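## Task

Put the cartridge marked with the broad green stripe into the sealant gun. Seat it all the way forward in the cup of the front ring, with its nozzle poking out through that ring. The plunger rod can only be drawn back while its little thumb plate, just behind the handle, is held pushed toward the gun's front. The loaded gun must end up resting on the table itself, not leaning on any other object. Then declare that you are finished.

## Robot and tools

Robot: two six-joint arms, left_arm and right_arm, each ending in a two-finger parallel gripper. Both bases sit on tilted plates carried by one metal frame behind them; for the clearance check a plate and its half of the frame belong to that arm. Calibrated base poses in the scene frame: left_arm (-0.022, +0.197, +0.244) m, quat_wxyz (+0.995, -0.083, +0.063, +0.006); right_arm (+0.023, -0.246, +0.244) m, quat_wxyz (+0.994, +0.081, +0.065, +0.021).

Frame: every pose, target and velocity uses the scene frame. Its origin is at table-top height, halfway between the nominal bases; +x points out over the table, +z up, and left_arm is on the +y side (arm names do not match image sides). Gripper axes: fingers extend along the gripper's +z and separate along its y. end_effector_position is the spot between the pads, roughly 1 cm short of the fingertips. Reported hand positions and orientations may be a few cm off, more at long reach.

The row: every command row has 16 numbers. First left_arm: x, y, z (metres, absolute position in the scene frame), qw, qx, qy, qz (absolute orientation, w first), opening; then the same eight for right_arm. Both halves are always required, even if one arm is idle. Opening ranges -1 (closed) to +1 (fully open, 0.094 m).

execute_actions(actions, cameras): actions is a list of actions; each action is a list of up to 15 rows, one row per 1/30 s control step; fewer rows means the last row is held for the rest of the 15 steps. An action is rejected for both arms if any target lies more than 0.6 m from that gripper's current position along any of its own axes; the whole call is rejected if any action is malformed or the first one fails that test against the latest reported state. An empty list just returns state and images. cameras selects images: omitted, null or ["all"] gives all, [] gives none; an unknown name voids the call.

move(target, speed, blend, opening_speed, blocking, cameras): target is one 16-number row or a list of up to 15 rows (absolute poses, no 0.6 m check). Each gripper travels a straight line from its Hand target toward its pose, taking the shorter rotation. speed is the top path speed in m/s, 0.002 to 0.5, default 0.25 (rotation capped at twice that in rad/s), one value or one per target. blend (m) rounds corners of a list; 0 stops at each. opening_speed (0.2 or more, per second on the -1..+1 scale) ramps finger commands. A list pauses to change openings at each later target. blocking=false returns after about 0.5 s while motion continues; a new move replaces a running one. Paths run at most 10 s. The result adds a move: line: done (at rest within 10 mm and 2 degrees), off_target, moving, held, fault, plus limits (paced = pose clipped, held = steps withheld). Neither done nor off_target tells you whether anything is touched.

wait(seconds 0 to 10) lets the scene run holding the last commands. stop brakes a running move. zoom_image(camera, region [x0, y0, x1, y1] in pixels, top-left origin, at most 504 by 504) magnifies the latest image of a camera. read_manual(section "licences") only returns licence text. finished_scene(scene) ends the current scene, given its number; call it once the cartridge is seated and the gun lies on the table.

Cameras, all 896x504: cam_head_left, cam_head_right, cam_high, cam_low, cam_left_wrist, cam_right_wrist.

Control behaviour: each step the commanded pose is clipped to within 100 mm and 20 degrees of the measured pose, so a single action may fall short; the Hand target line shows where the arm is being sent, and you command the remainder next. Friction and gravity can leave a gripper a centimetre or more off target with no contact. To hold orientation, repeat the same quaternion in every row rather than copying the drifting reported one. To park an arm, resend its last reported pose and its desired opening every call; a 0 in the opening slot is a real command. Moves do not avoid obstacles; faster moves lag, stray and hit harder, and targets beyond a contact press harder.

Results: end_effector_position and end_effector_quat_wxyz per arm, Hand target, Tool commands, Joint positions (last value is finger opening in m), Joint velocities ("within noise" means still), joint torques (include gravity; joints 1 to 3 wrap at ±28 N m; positive toward larger joint angle), grip_measured (same scale as opening; reads up to 1.6 mm wide empty, about 3 mm narrower than a hard part when squeezing), and grip_effort_nm (motor effort, negative closing, not pad force). To release, command well above grip_measured. Close slowly on fragile items. Pads squeeze about 50 to 64 N each.

Motor heat: holding loads, stretched poses or pushing at unreachable targets heats motors. MOTOR HOT appears at 75 °C; at 90 °C an OVER-TEMPERATURE FAULT folds that arm and leaves it idle; at 100 °C it goes limp.

Avoid: dropping parts or releasing them while moving, slamming, hard impacts and very hard pushes, arm-to-arm collisions (can end the scene), routing a gripper near its own base (can flip shoulder posture), anything leaving the table, and leaving the gun propped on another object. Brief external tugs on held parts or nudges to loose ones can occur.

Each tool is called after "Emit:" as name(argument=value, ...) on one line, values as JSON.

## Session

Emit:
execute_actions(actions=[])

Scene clock: 0.00 s.
left_arm: end_effector_position=(+0.1850, +0.2909, +0.1498) grip_measured=+1.000 grip_effort_nm=n/a end_effector_quat_wxyz=(+0.094, -0.620, +0.763, +0.160) | right_arm: end_effector_position=(+0.2159, +0.0250, +0.1026) grip_measured=+1.000 grip_effort_nm=n/a end_effector_quat_wxyz=(+0.257, -0.026, +0.944, +0.204)
Joint positions: left_arm=[0.058 1.708 0.5 -0.256 -0.529 -1.295 0.094] | right_arm=[1.018 2.435 0.49 0.973 0.379 0.814 0.094]
Joint velocities: within noise
Joint torques (N m): no reading
Heat: left arm: 29 °C; right arm: 43 °C.
Hand target: left_arm +0.1885, +0.2926, +0.1525; +0.101, -0.620, +0.761, +0.161 | right_arm +0.2174, +0.0271, +0.1055; +0.261, -0.026, +0.942, +0.207
Tool commands: left_gripper/opening=+1.0 right_gripper/opening=+1.0

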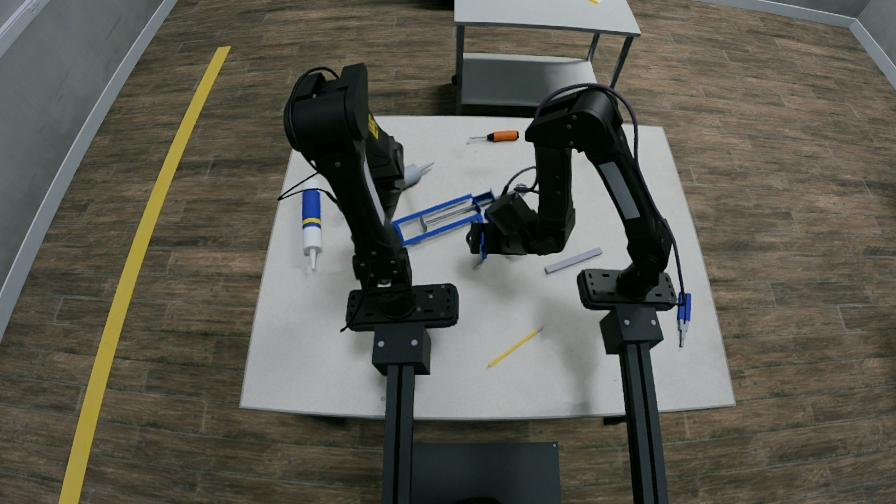

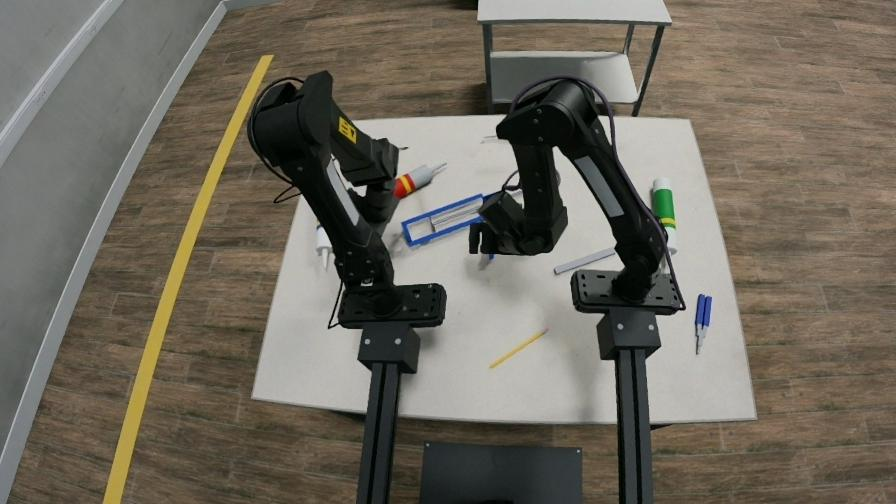

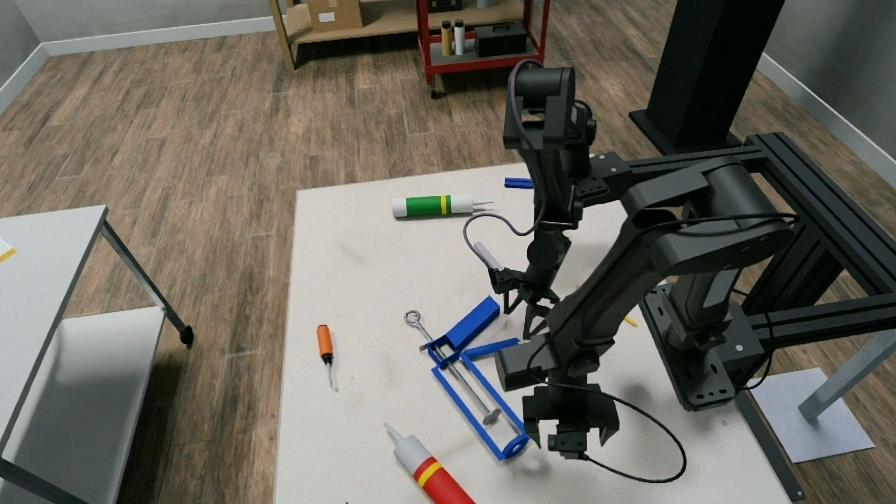

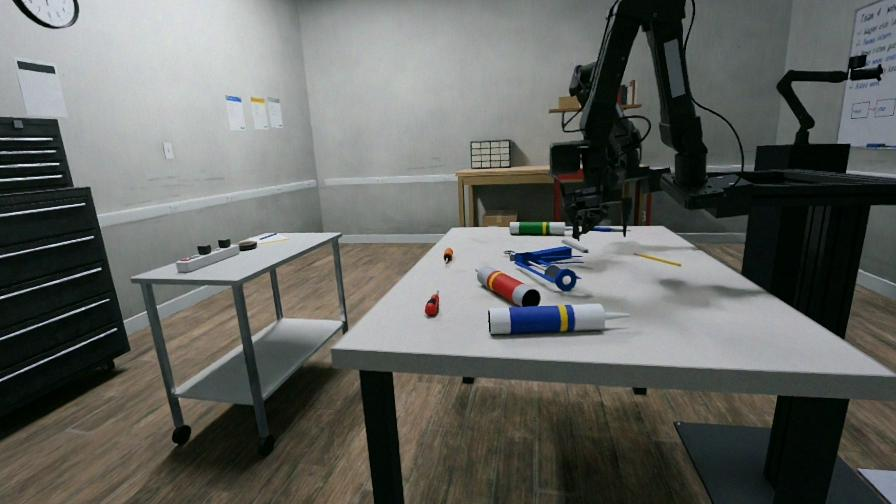

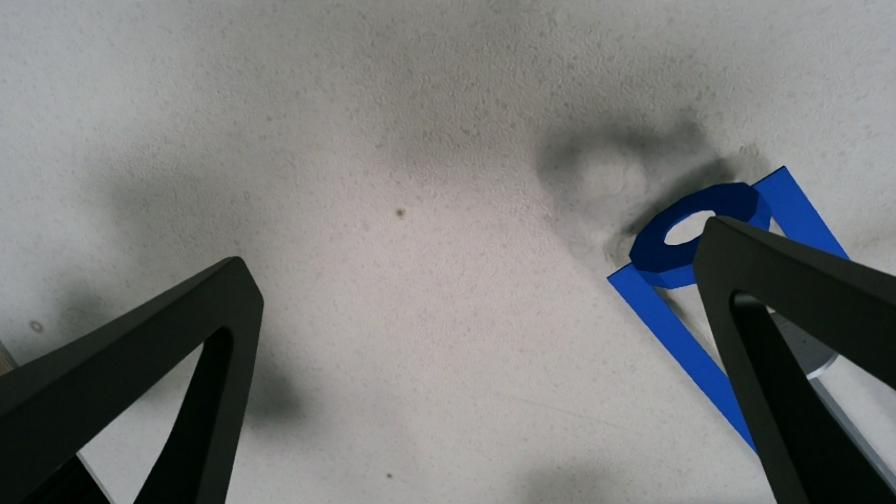

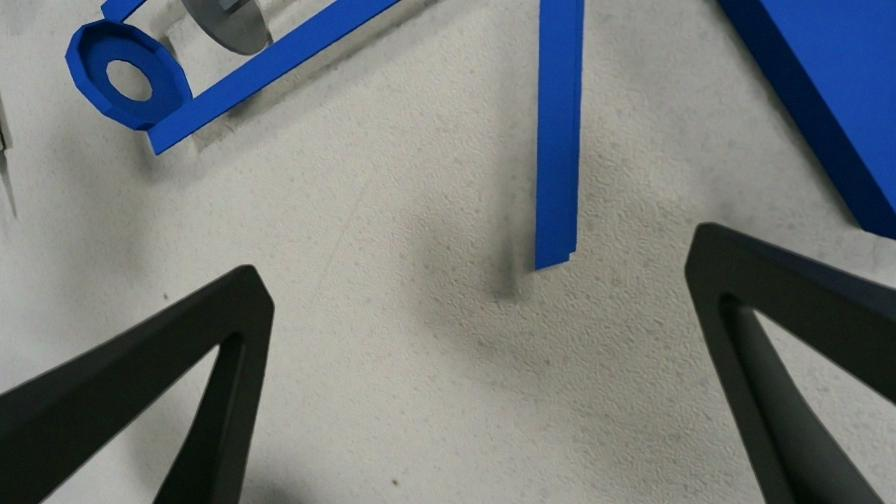

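Emit:
move(target=[[0.19, 0.30, 0.30, 0.3413, -0.0656, 0.9374, 0.0239, 0.0, 0.22, 0.0, 0.30, 0.3413, -0.0656, 0.9374, 0.0239, 0.0],[0.30, 0.25, 0.33, 0.3413, -0.0656, 0.9374, 0.0239, 0.0, 0.30, -0.20, 0.33, 0.3413, -0.0656, 0.9374, 0.0239, 0.0]], speed=0.2, blend=0.03)

Scene clock: 17.37 s.
left_arm: end_effector_position=(+0.2847, +0.2492, +0.3149) grip_measured=+0.003 grip_effort_nm=-0.144 end_effector_quat_wxyz=(+0.316, -0.059, +0.947, +0.024) | right_arm: end_effector_position=(+0.3011, -0.1986, +0.3294) grip_measured=+0.003 grip_effort_nm=-0.125 end_effector_quat_wxyz=(+0.342, -0.064, +0.937, +0.022)
Joint positions: left_arm=[-0.019 0.99 0.554 -0.353 -0.215 0.008 0.047] | right_arm=[0.424 0.883 0.494 -0.422 0.365 0.116 0.047]
Joint velocities: within noise
Joint torques (N m): left_arm=[-1.39 -1.18 10.48 1.46 -0.11 -0.13] | right_arm=[-0.43 -2.11 7.31 1.37 -0.05 -0.05]
Heat: left arm: 30 °C; right arm: 44 °C.
Hand target: left_arm +0.2989, +0.2498, +0.3305; +0.341, -0.066, +0.937, +0.023 | right_arm +0.3000, -0.2000, +0.3300; +0.341, -0.066, +0.937, +0.024
Off the commanded pose: left_arm 0.021 m, 3 deg | right_arm 0.002 m, 0 deg.
move: off_target (left_arm)

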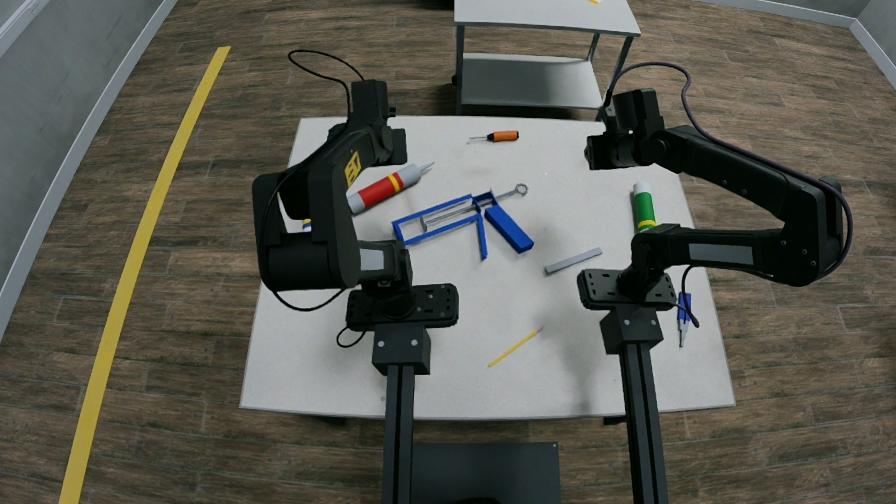

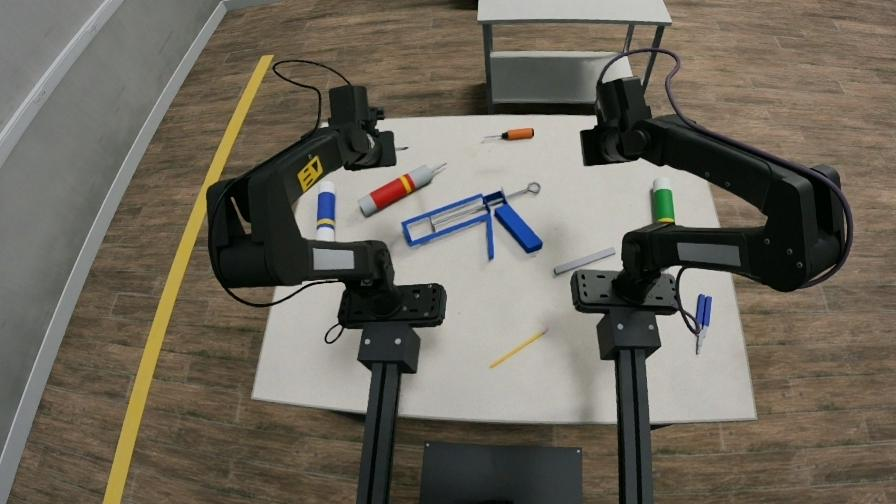

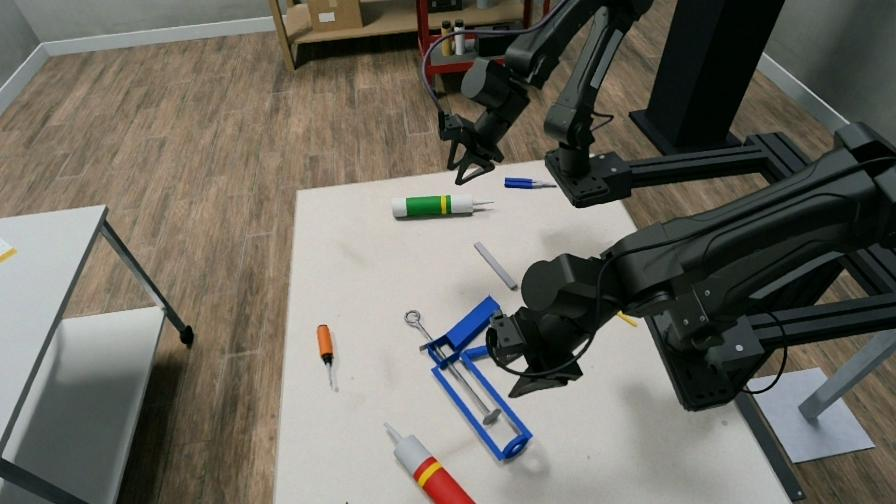

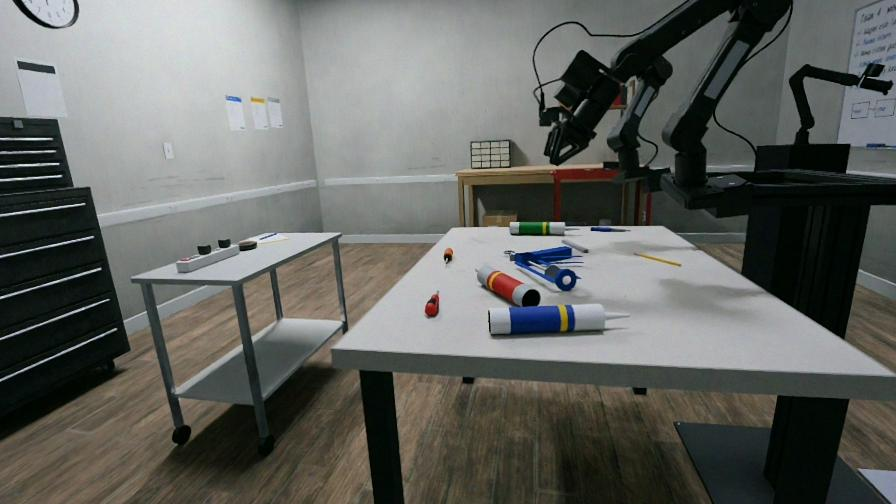

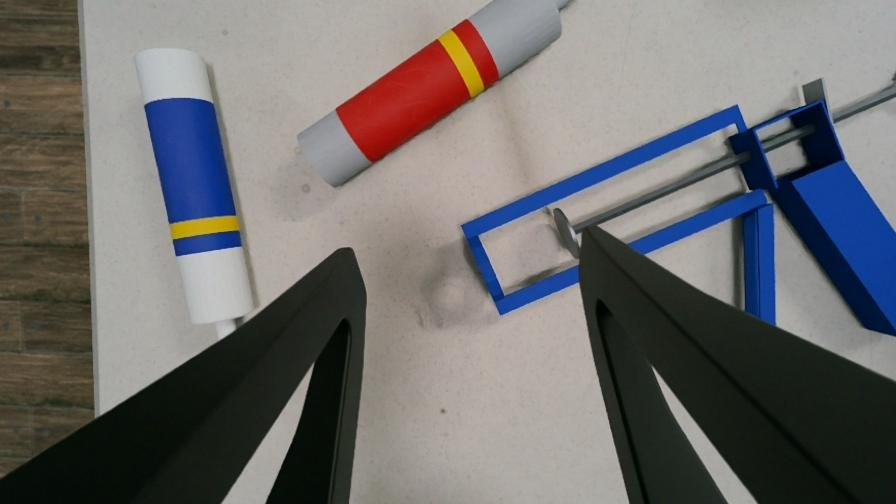

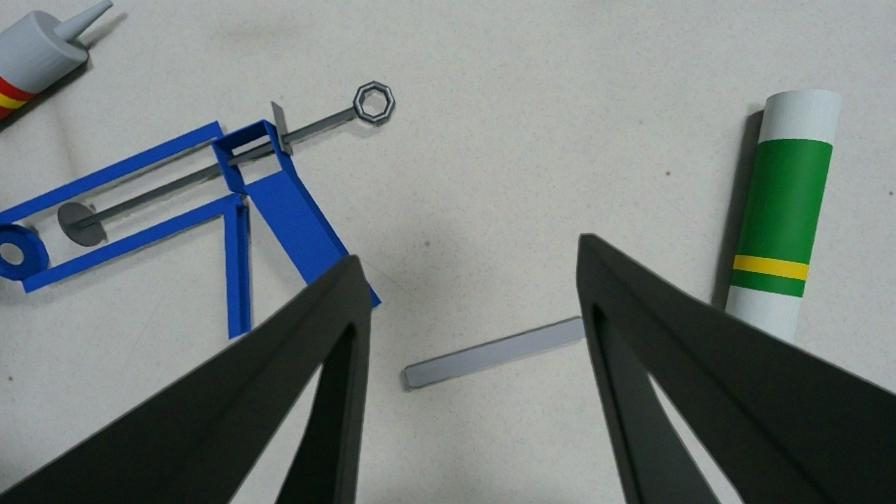

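Emit:
move(target=[0.19, 0.28, 0.25, 0.3413, -0.0656, 0.9374, 0.0239, 0.0, 0.385, -0.04, 0.15, 0.3413, -0.0656, 0.9374, 0.0239, -1.0], speed=0.2, cameras=["cam_head_right","cam_high","cam_right_wrist"])

Scene clock: 65.33 s.
left_arm: end_effector_position=(+0.1927, +0.2821, +0.2520) grip_measured=+0.003 grip_effort_nm=-0.144 end_effector_quat_wxyz=(+0.343, -0.070, +0.936, +0.027) | right_arm: end_effector_position=(+0.3797, -0.0475, +0.1469) grip_measured=-0.993 grip_effort_nm=-0.349 end_effector_quat_wxyz=(+0.328, -0.069, +0.942, +0.022)
Joint positions: left_arm=[0.453 0.503 0.125 -0.338 0.132 0.31 0.047] | right_arm=[0.622 2.175 0.748 0.516 0.485 0.286 0]
Joint velocities: within noise
Joint torques (N m): left_arm=[0.61 -0.02 6.79 1.16 0.16 0.17] | right_arm=[3.32 -7.23 5.22 1.61 0.27 0.05]
Heat: left arm: 28 °C; right arm: 42 °C.
Hand target: left_arm +0.1902, +0.2800, +0.2499; +0.341, -0.066, +0.937, +0.024 | right_arm +0.3847, -0.0401, +0.1502; +0.341, -0.066, +0.937, +0.024
Off the commanded pose: left_arm 0.004 m, 1 deg | right_arm 0.010 m, 2 deg.
move: done
Images, in order (width x height): cam_head_right 896x504, cam_high 896x504, cam_right_wrist 896x504.

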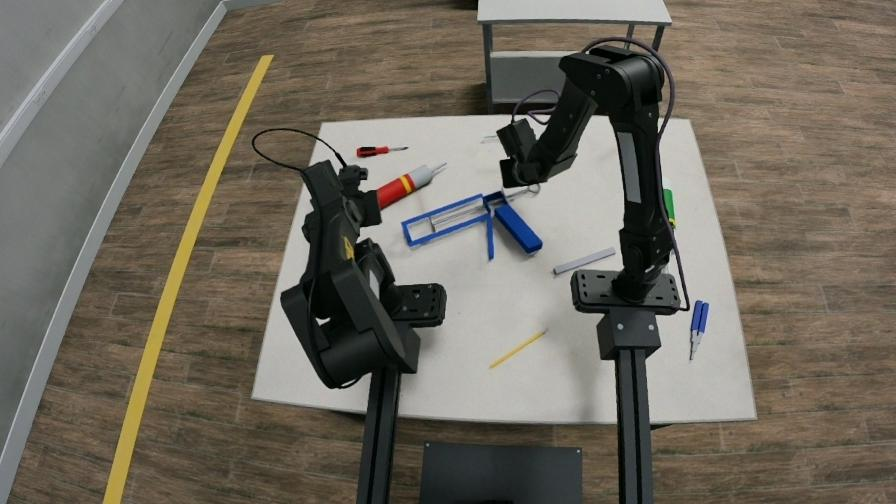

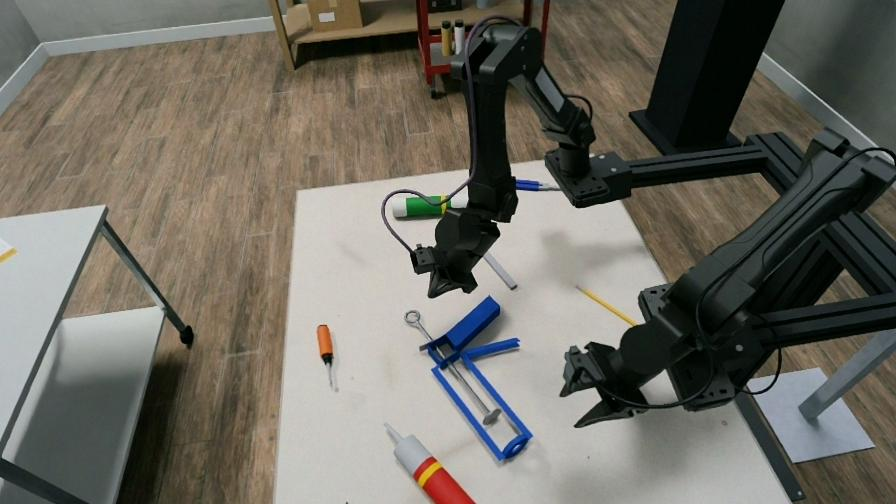

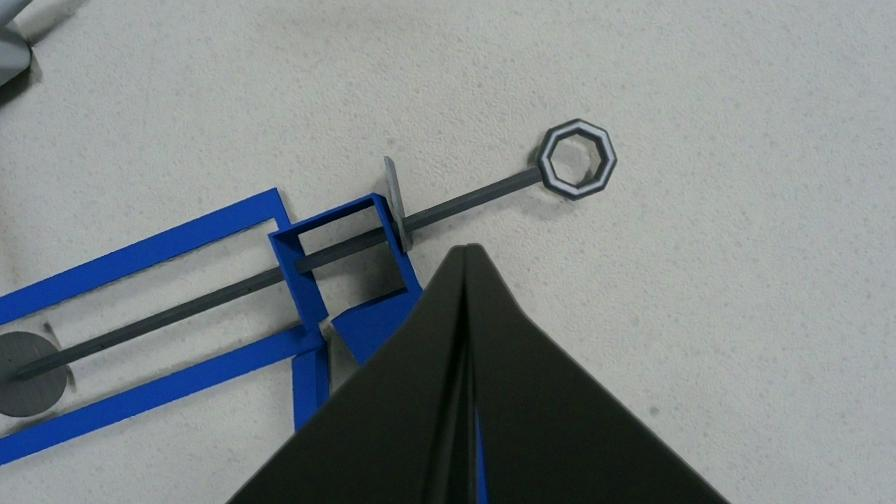

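Emit:
move(target=[0.19, 0.28, 0.25, 0.3413, -0.0656, 0.9374, 0.0239, 0.0, 0.417, -0.074, 0.10, -0.1724, 0.5469, 0.8108, 0.1163, 0.0], speed=0.2, cameras=["cam_head_right","cam_high","cam_right_wrist"])

Scene clock: 80.73 s.
left_arm: end_effector_position=(+0.1926, +0.2818, +0.2519) grip_measured=+0.003 grip_effort_nm=-0.144 end_effector_quat_wxyz=(+0.343, -0.069, +0.936, +0.027) | right_arm: end_effector_position=(+0.4189, -0.0744, +0.1027) grip_measured=-0.003 grip_effort_nm=0.173 end_effector_quat_wxyz=(-0.160, +0.543, +0.816, +0.120)
Joint positions: left_arm=[0.453 0.503 0.125 -0.339 0.133 0.311 0.047] | right_arm=[0.221 2.457 1.562 -0.62 -0.213 1.429 0.047]
Joint velocities: within noise
Joint torques (N m): left_arm=[0.77 0.01 6.79 1.17 0.2 0.16] | right_arm=[2.06 -10.28 6.64 -0.09 -0.28 0.07]
Heat: left arm: 28 °C; right arm: 45 °C.
Hand target: left_arm +0.1902, +0.2800, +0.2499; +0.341, -0.066, +0.937, +0.024 | right_arm +0.4169, -0.0739, +0.1000; -0.172, +0.547, +0.811, +0.117
Off the commanded pose: left_arm 0.004 m, 1 deg | right_arm 0.003 m, 2 deg.
move: done
Images, in order (width x height): cam_head_right 896x504, cam_high 896x504, cam_right_wrist 896x504.

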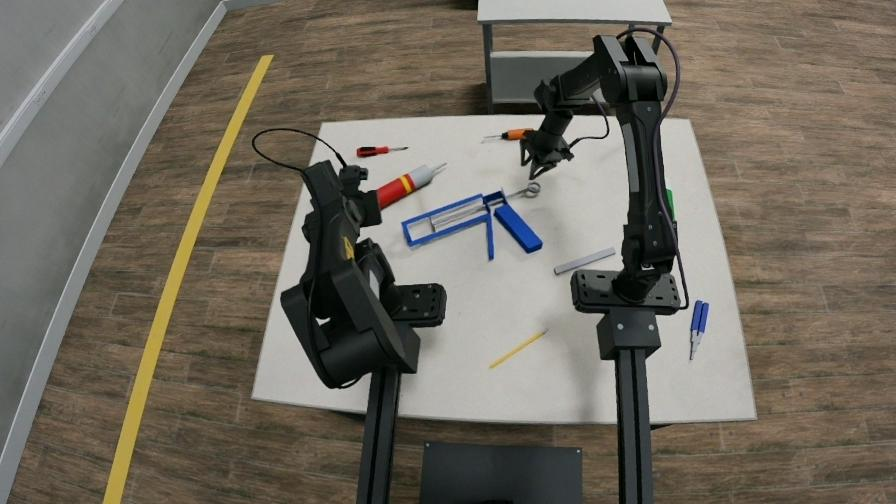

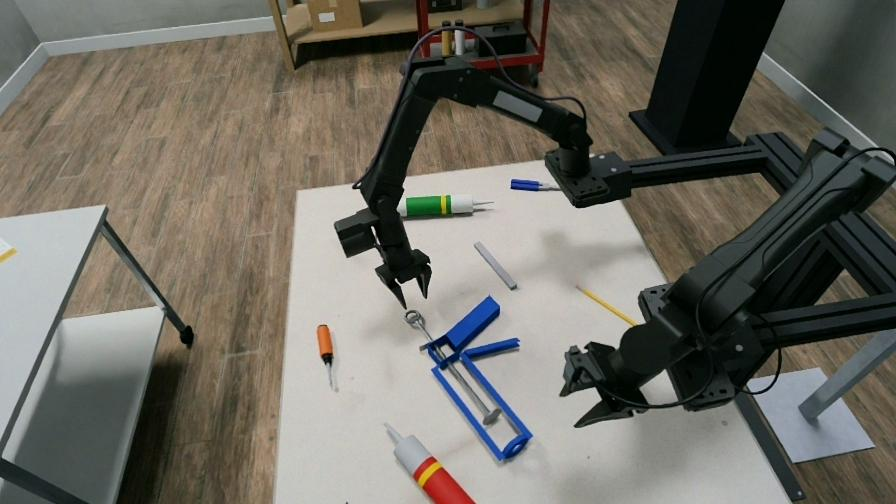

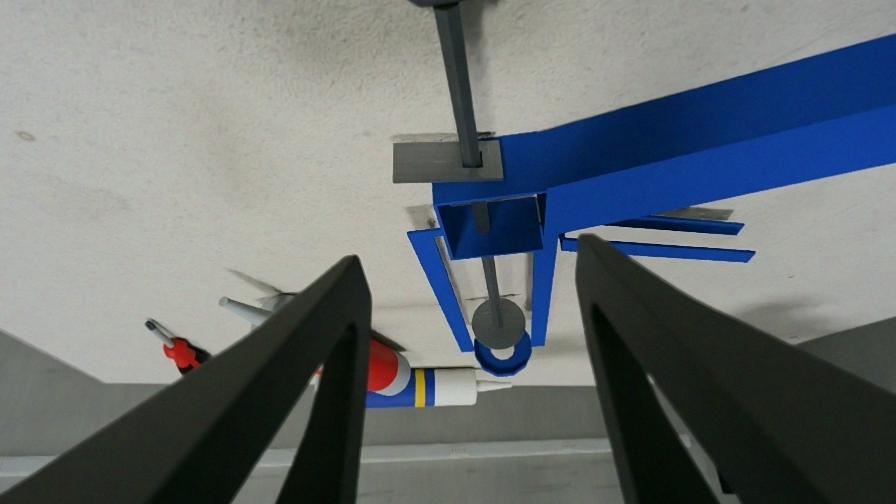

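Emit:
move(target=[0.19, 0.28, 0.25, 0.3413, -0.0656, 0.9374, 0.0239, 0.0, 0.417, -0.074, 0.022, -0.1744, 0.5326, 0.8202, 0.1133, 0.0], speed=0.1, cameras=["cam_head_right","cam_high","cam_right_wrist"])

Emit:
zoom_image(camera="cam_high", region=[340, 230, 560, 400])

Scene clock: 98.10 s.
left_arm: end_effector_position=(+0.1926, +0.2818, +0.2519) grip_measured=+0.003 grip_effort_nm=-0.139 end_effector_quat_wxyz=(+0.343, -0.069, +0.936, +0.027) | right_arm: end_effector_position=(+0.4107, -0.0751, +0.0251) grip_measured=-0.003 grip_effort_nm=0.173 end_effector_quat_wxyz=(-0.176, +0.533, +0.821, +0.103)
Joint positions: left_arm=[0.453 0.503 0.125 -0.339 0.133 0.311 0.047] | right_arm=[0.19 2.694 1.673 -0.554 -0.214 1.373 0.047]
Joint velocities: within noise
Joint torques (N m): left_arm=[0.72 -0.1 6.72 1.15 0.22 0.12] | right_arm=[1.94 -10.99 5.74 0.15 -0.28 -0.09]
Heat: left arm: 28 °C; right arm: 47 °C.
Hand target: left_arm +0.1902, +0.2800, +0.2499; +0.341, -0.066, +0.937, +0.024 | right_arm +0.4168, -0.0741, +0.0221; -0.174, +0.533, +0.820, +0.113
Off the commanded pose: left_arm 0.004 m, 1 deg | right_arm 0.007 m, 1 deg.
move: done
Images, in order (width x height): cam_head_right 896x504, cam_high 896x504, cam_right_wrist 896x504.

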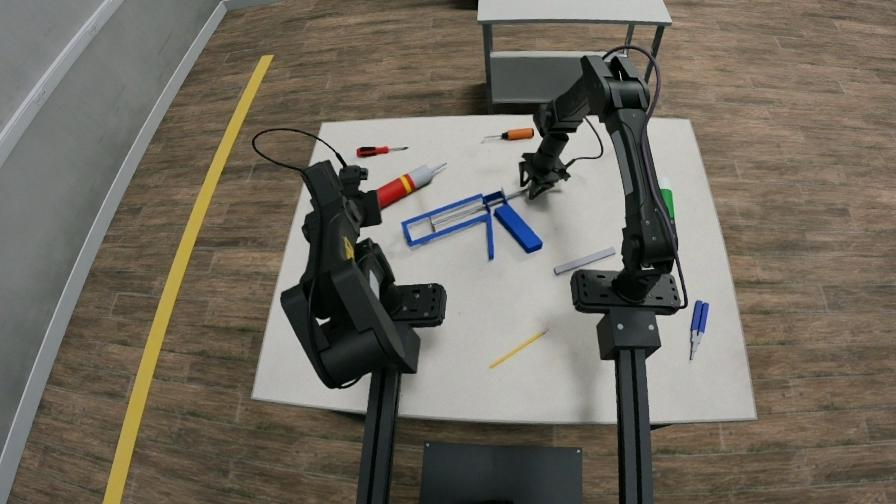

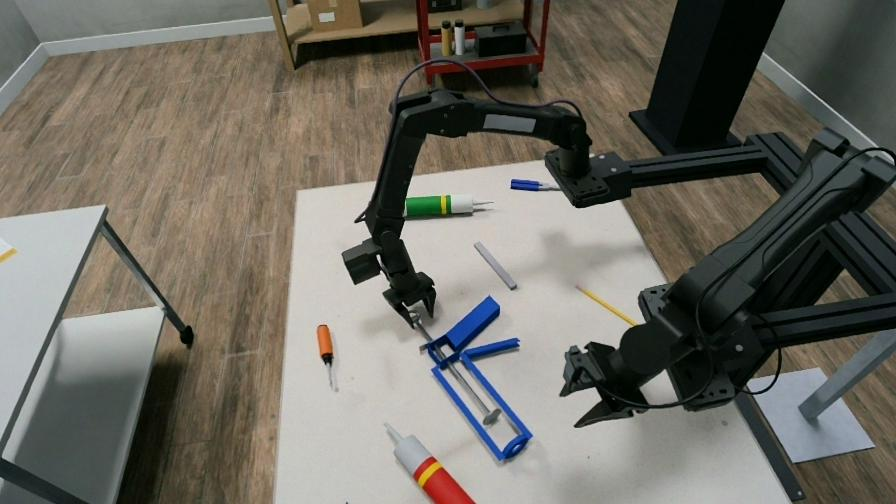

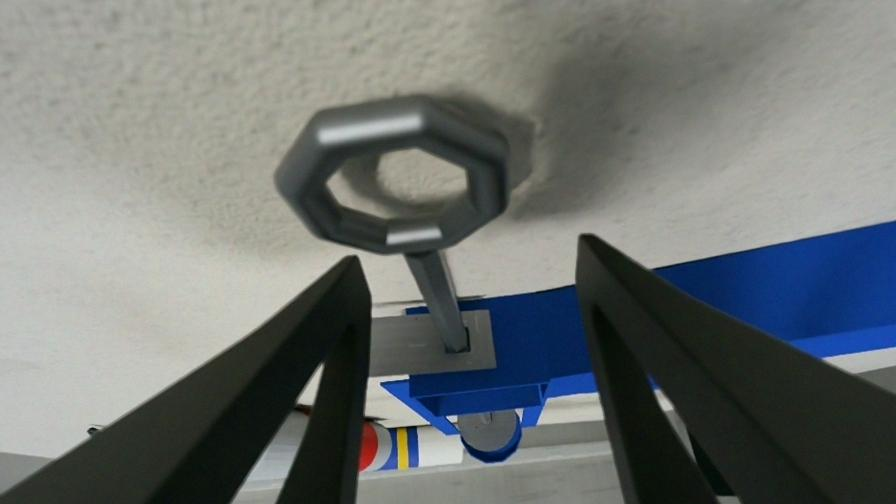

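Scaled by 2.291 from the camera's 896x504 image, which has a finer 1280x720 frame.

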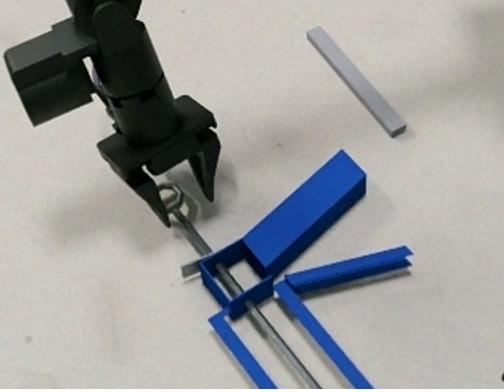

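Emit:
move(target=[0.19, 0.28, 0.25, 0.3413, -0.0656, 0.9374, 0.0239, 0.0, 0.4185, -0.057, 0.022, -0.1744, 0.5326, 0.8202, 0.1133, 0.0], speed=0.05, cameras=["cam_high","cam_right_wrist"])

Scene clock: 103.13 s.
left_arm: end_effector_position=(+0.1926, +0.2818, +0.2519) grip_measured=+0.003 grip_effort_nm=-0.144 end_effector_quat_wxyz=(+0.343, -0.069, +0.936, +0.027) | right_arm: end_effector_position=(+0.4187, -0.0679, +0.0248) grip_measured=-0.003 grip_effort_nm=0.173 end_effector_quat_wxyz=(-0.171, +0.538, +0.819, +0.108)
Joint positions: left_arm=[0.453 0.503 0.125 -0.339 0.133 0.311 0.047] | right_arm=[0.202 2.71 1.708 -0.553 -0.214 1.396 0.047]
Joint velocities: within noise
Joint torques (N m): left_arm=[0.81 -0.13 6.83 1.12 0.18 0.15] | right_arm=[4.14 -10.76 5.93 0.14 -0.27 0.07]
Heat: left arm: 28 °C; right arm: 47 °C.
Hand target: left_arm +0.1902, +0.2800, +0.2499; +0.341, -0.066, +0.937, +0.024 | right_arm +0.4183, -0.0572, +0.0222; -0.174, +0.533, +0.820, +0.113
Off the commanded pose: left_arm 0.004 m, 1 deg | right_arm 0.011 m, 1 deg.
move: off_target (right_arm)
Images, in order (width x height): cam_high 896x504, cam_right_wrist 896x504.

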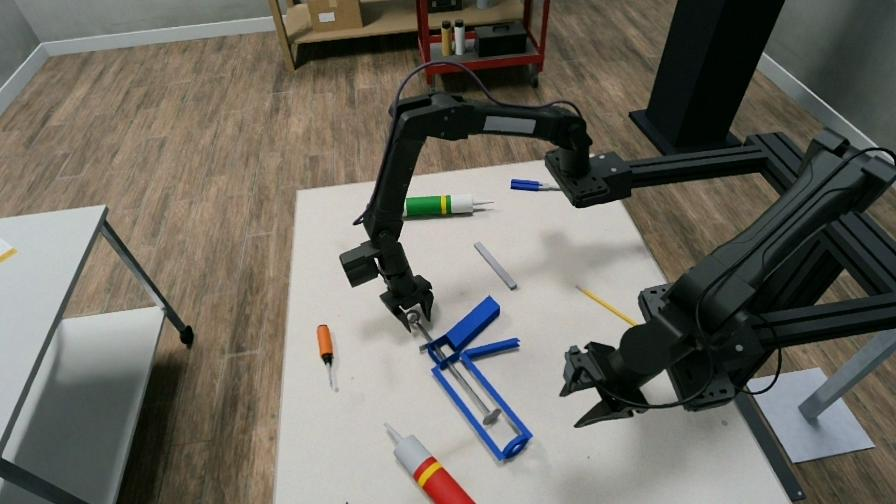

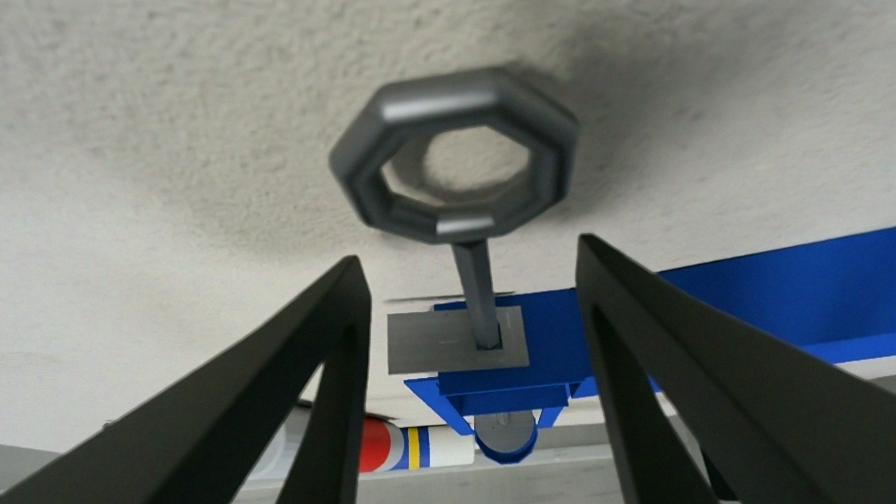

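Emit:
move(target=[0.19, 0.28, 0.25, 0.3413, -0.0656, 0.9374, 0.0239, 0.0, 0.4150, -0.044, 0.022, -0.1744, 0.5326, 0.8202, 0.1133, 0.0], speed=0.05, cameras=["cam_high","cam_right_wrist"])

Scene clock: 105.70 s.
left_arm: end_effector_position=(+0.1925, +0.2817, +0.2518) grip_measured=+0.003 grip_effort_nm=-0.134 end_effector_quat_wxyz=(+0.343, -0.069, +0.937, +0.027) | right_arm: end_effector_position=(+0.4123, -0.0550, +0.0244) grip_measured=-0.003 grip_effort_nm=0.173 end_effector_quat_wxyz=(-0.175, +0.537, +0.819, +0.104)
Joint positions: left_arm=[0.453 0.503 0.125 -0.339 0.133 0.311 0.047] | right_arm=[0.232 2.718 1.708 -0.55 -0.214 1.426 0.047]
Joint velocities: within noise
Joint torques (N m): left_arm=[0.79 0.09 6.74 1.14 0.17 0.18] | right_arm=[4.05 -10.74 6.13 0.22 -0.28 0.09]
Heat: left arm: 28 °C; right arm: 47 °C.
Hand target: left_arm +0.1901, +0.2800, +0.2499; +0.341, -0.066, +0.937, +0.024 | right_arm +0.4147, -0.0441, +0.0222; -0.174, +0.533, +0.820, +0.113
Off the commanded pose: left_arm 0.004 m, 1 deg | right_arm 0.012 m, 1 deg.
move: off_target (right_arm)
Images, in order (width x height): cam_high 896x504, cam_right_wrist 896x504.

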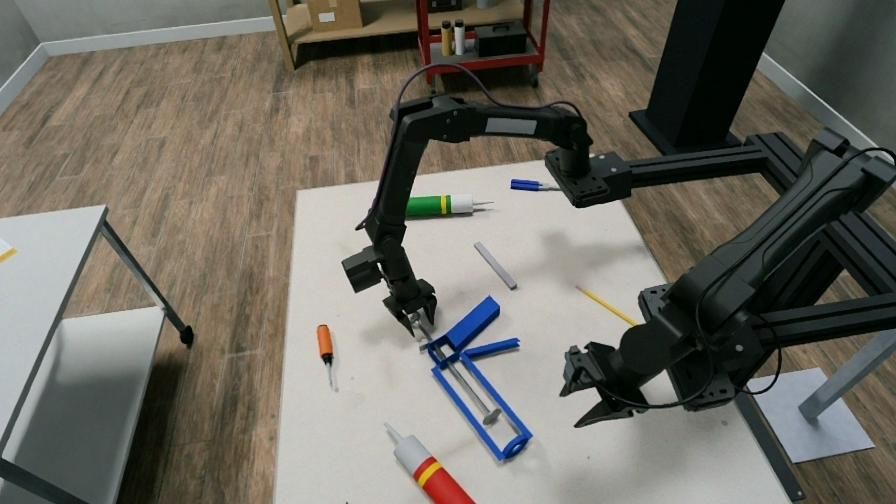

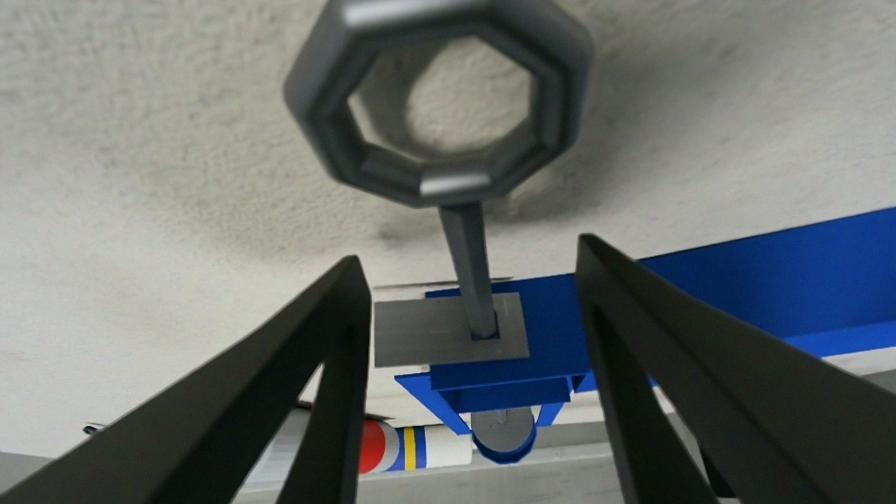

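Emit:
move(target=[0.19, 0.28, 0.25, 0.3413, -0.0656, 0.9374, 0.0239, 0.0, 0.4190, -0.0560, 0.010, -0.1744, 0.5326, 0.8202, 0.1133, 0.0], speed=0.05, cameras=["cam_high","cam_right_wrist"])

Scene clock: 113.63 s.
left_arm: end_effector_position=(+0.1925, +0.2817, +0.2518) grip_measured=+0.003 grip_effort_nm=-0.144 end_effector_quat_wxyz=(+0.343, -0.069, +0.937, +0.027) | right_arm: end_effector_position=(+0.4147, -0.0574, +0.0146) grip_measured=-0.003 grip_effort_nm=0.173 end_effector_quat_wxyz=(-0.174, +0.533, +0.821, +0.105)
Joint positions: left_arm=[0.453 0.503 0.125 -0.339 0.134 0.311 0.047] | right_arm=[0.222 2.751 1.737 -0.548 -0.214 1.406 0.047]
Joint velocities: within noise
Joint torques (N m): left_arm=[0.8 -0.03 6.75 1.12 0.18 0.12] | right_arm=[2.1 -10.82 5.87 0.19 -0.27 -0.06]
Heat: left arm: 28 °C; right arm: 47 °C.
Hand target: left_arm +0.1902, +0.2800, +0.2499; +0.341, -0.066, +0.937, +0.024 | right_arm +0.4190, -0.0562, +0.0102; -0.174, +0.533, +0.820, +0.113
Off the commanded pose: left_arm 0.004 m, 1 deg | right_arm 0.006 m, 1 deg.
move: done
Images, in order (width x height): cam_high 896x504, cam_right_wrist 896x504.

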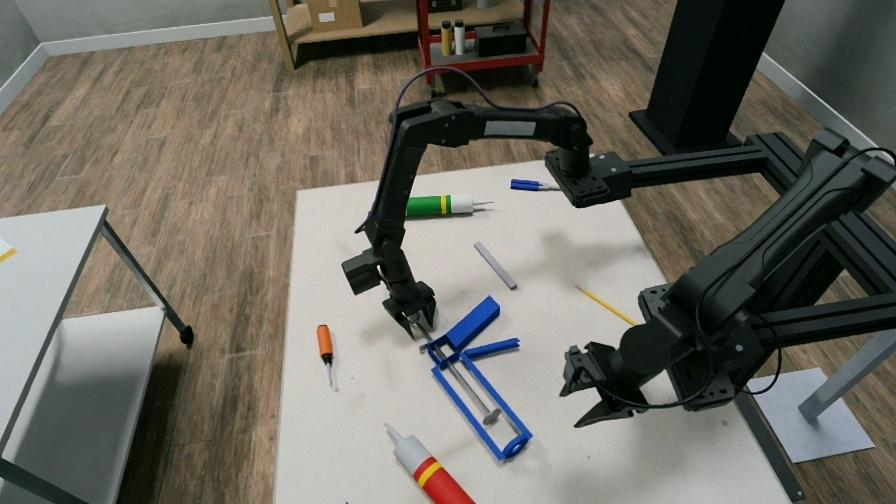

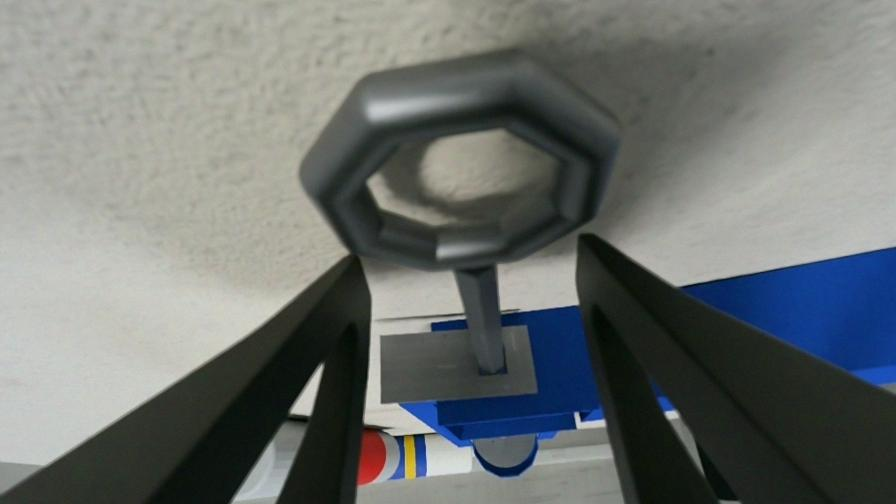

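Emit:
move(target=[[0.19, 0.28, 0.25, 0.3413, -0.0656, 0.9374, 0.0239, 0.0, 0.4220, -0.0700, 0.010, -0.1744, 0.5326, 0.8202, 0.1133, 0.0],[0.19, 0.28, 0.25, 0.3413, -0.0656, 0.9374, 0.0239, 0.0, 0.4220, -0.0680, 0.010, -0.1744, 0.5326, 0.8202, 0.1133, -1.0]], speed=0.05, opening_speed=0.8, cameras=["cam_high","cam_right_wrist"])

Scene clock: 122.93 s.
left_arm: end_effector_position=(+0.1925, +0.2817, +0.2518) grip_measured=+0.003 grip_effort_nm=-0.144 end_effector_quat_wxyz=(+0.343, -0.069, +0.937, +0.027) | right_arm: end_effector_position=(+0.4153, -0.0639, +0.0150) grip_measured=-0.869 grip_effort_nm=-1.004 end_effector_quat_wxyz=(-0.186, +0.529, +0.820, +0.114)
Joint positions: left_arm=[0.453 0.503 0.125 -0.339 0.134 0.311 0.047] | right_arm=[0.197 2.751 1.739 -0.56 -0.243 1.373 0.006]
Joint velocities: within noise
Joint torques (N m): left_arm=[0.65 0.05 6.72 1.16 0.17 0.15] | right_arm=[1.99 -11.33 5.52 0.16 -0.03 0]
Heat: left arm: 28 °C; right arm: 47 °C.
Hand target: left_arm +0.1902, +0.2800, +0.2499; +0.341, -0.066, +0.937, +0.024 | right_arm +0.4220, -0.0682, +0.0103; -0.174, +0.533, +0.820, +0.113
Off the commanded pose: left_arm 0.004 m, 1 deg | right_arm 0.009 m, 1 deg.
move: done
Images, in order (width x height): cam_high 896x504, cam_right_wrist 896x504.

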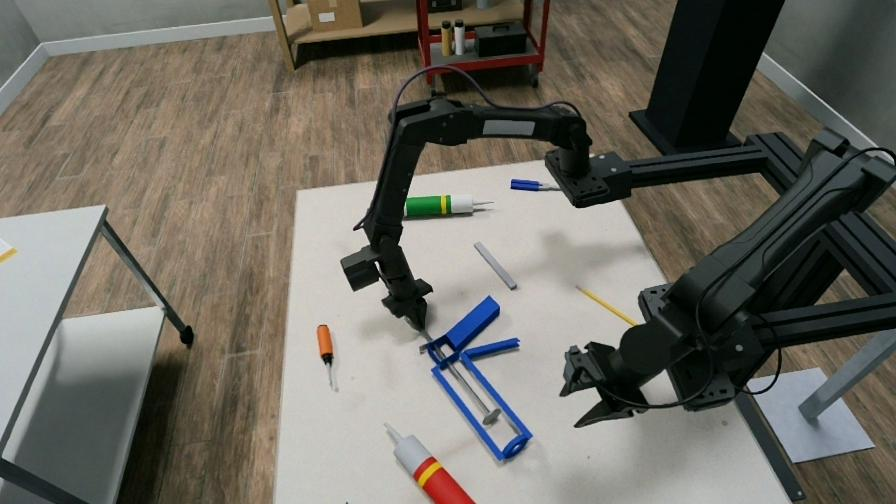

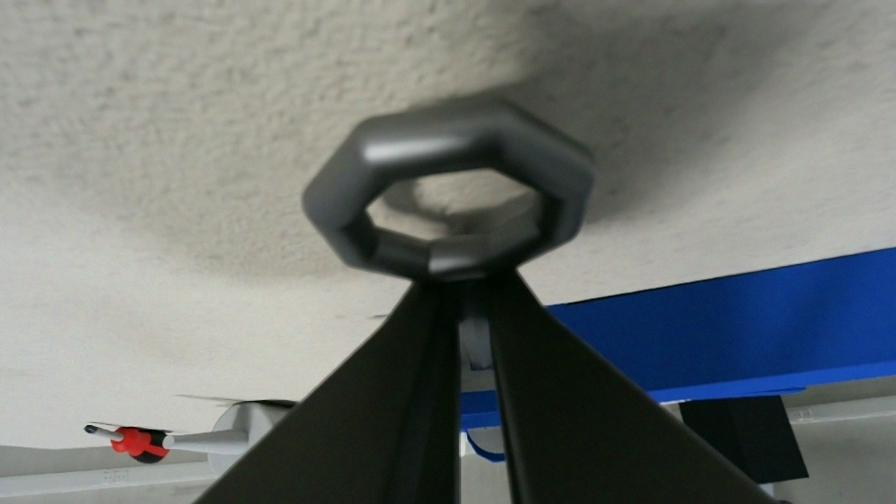

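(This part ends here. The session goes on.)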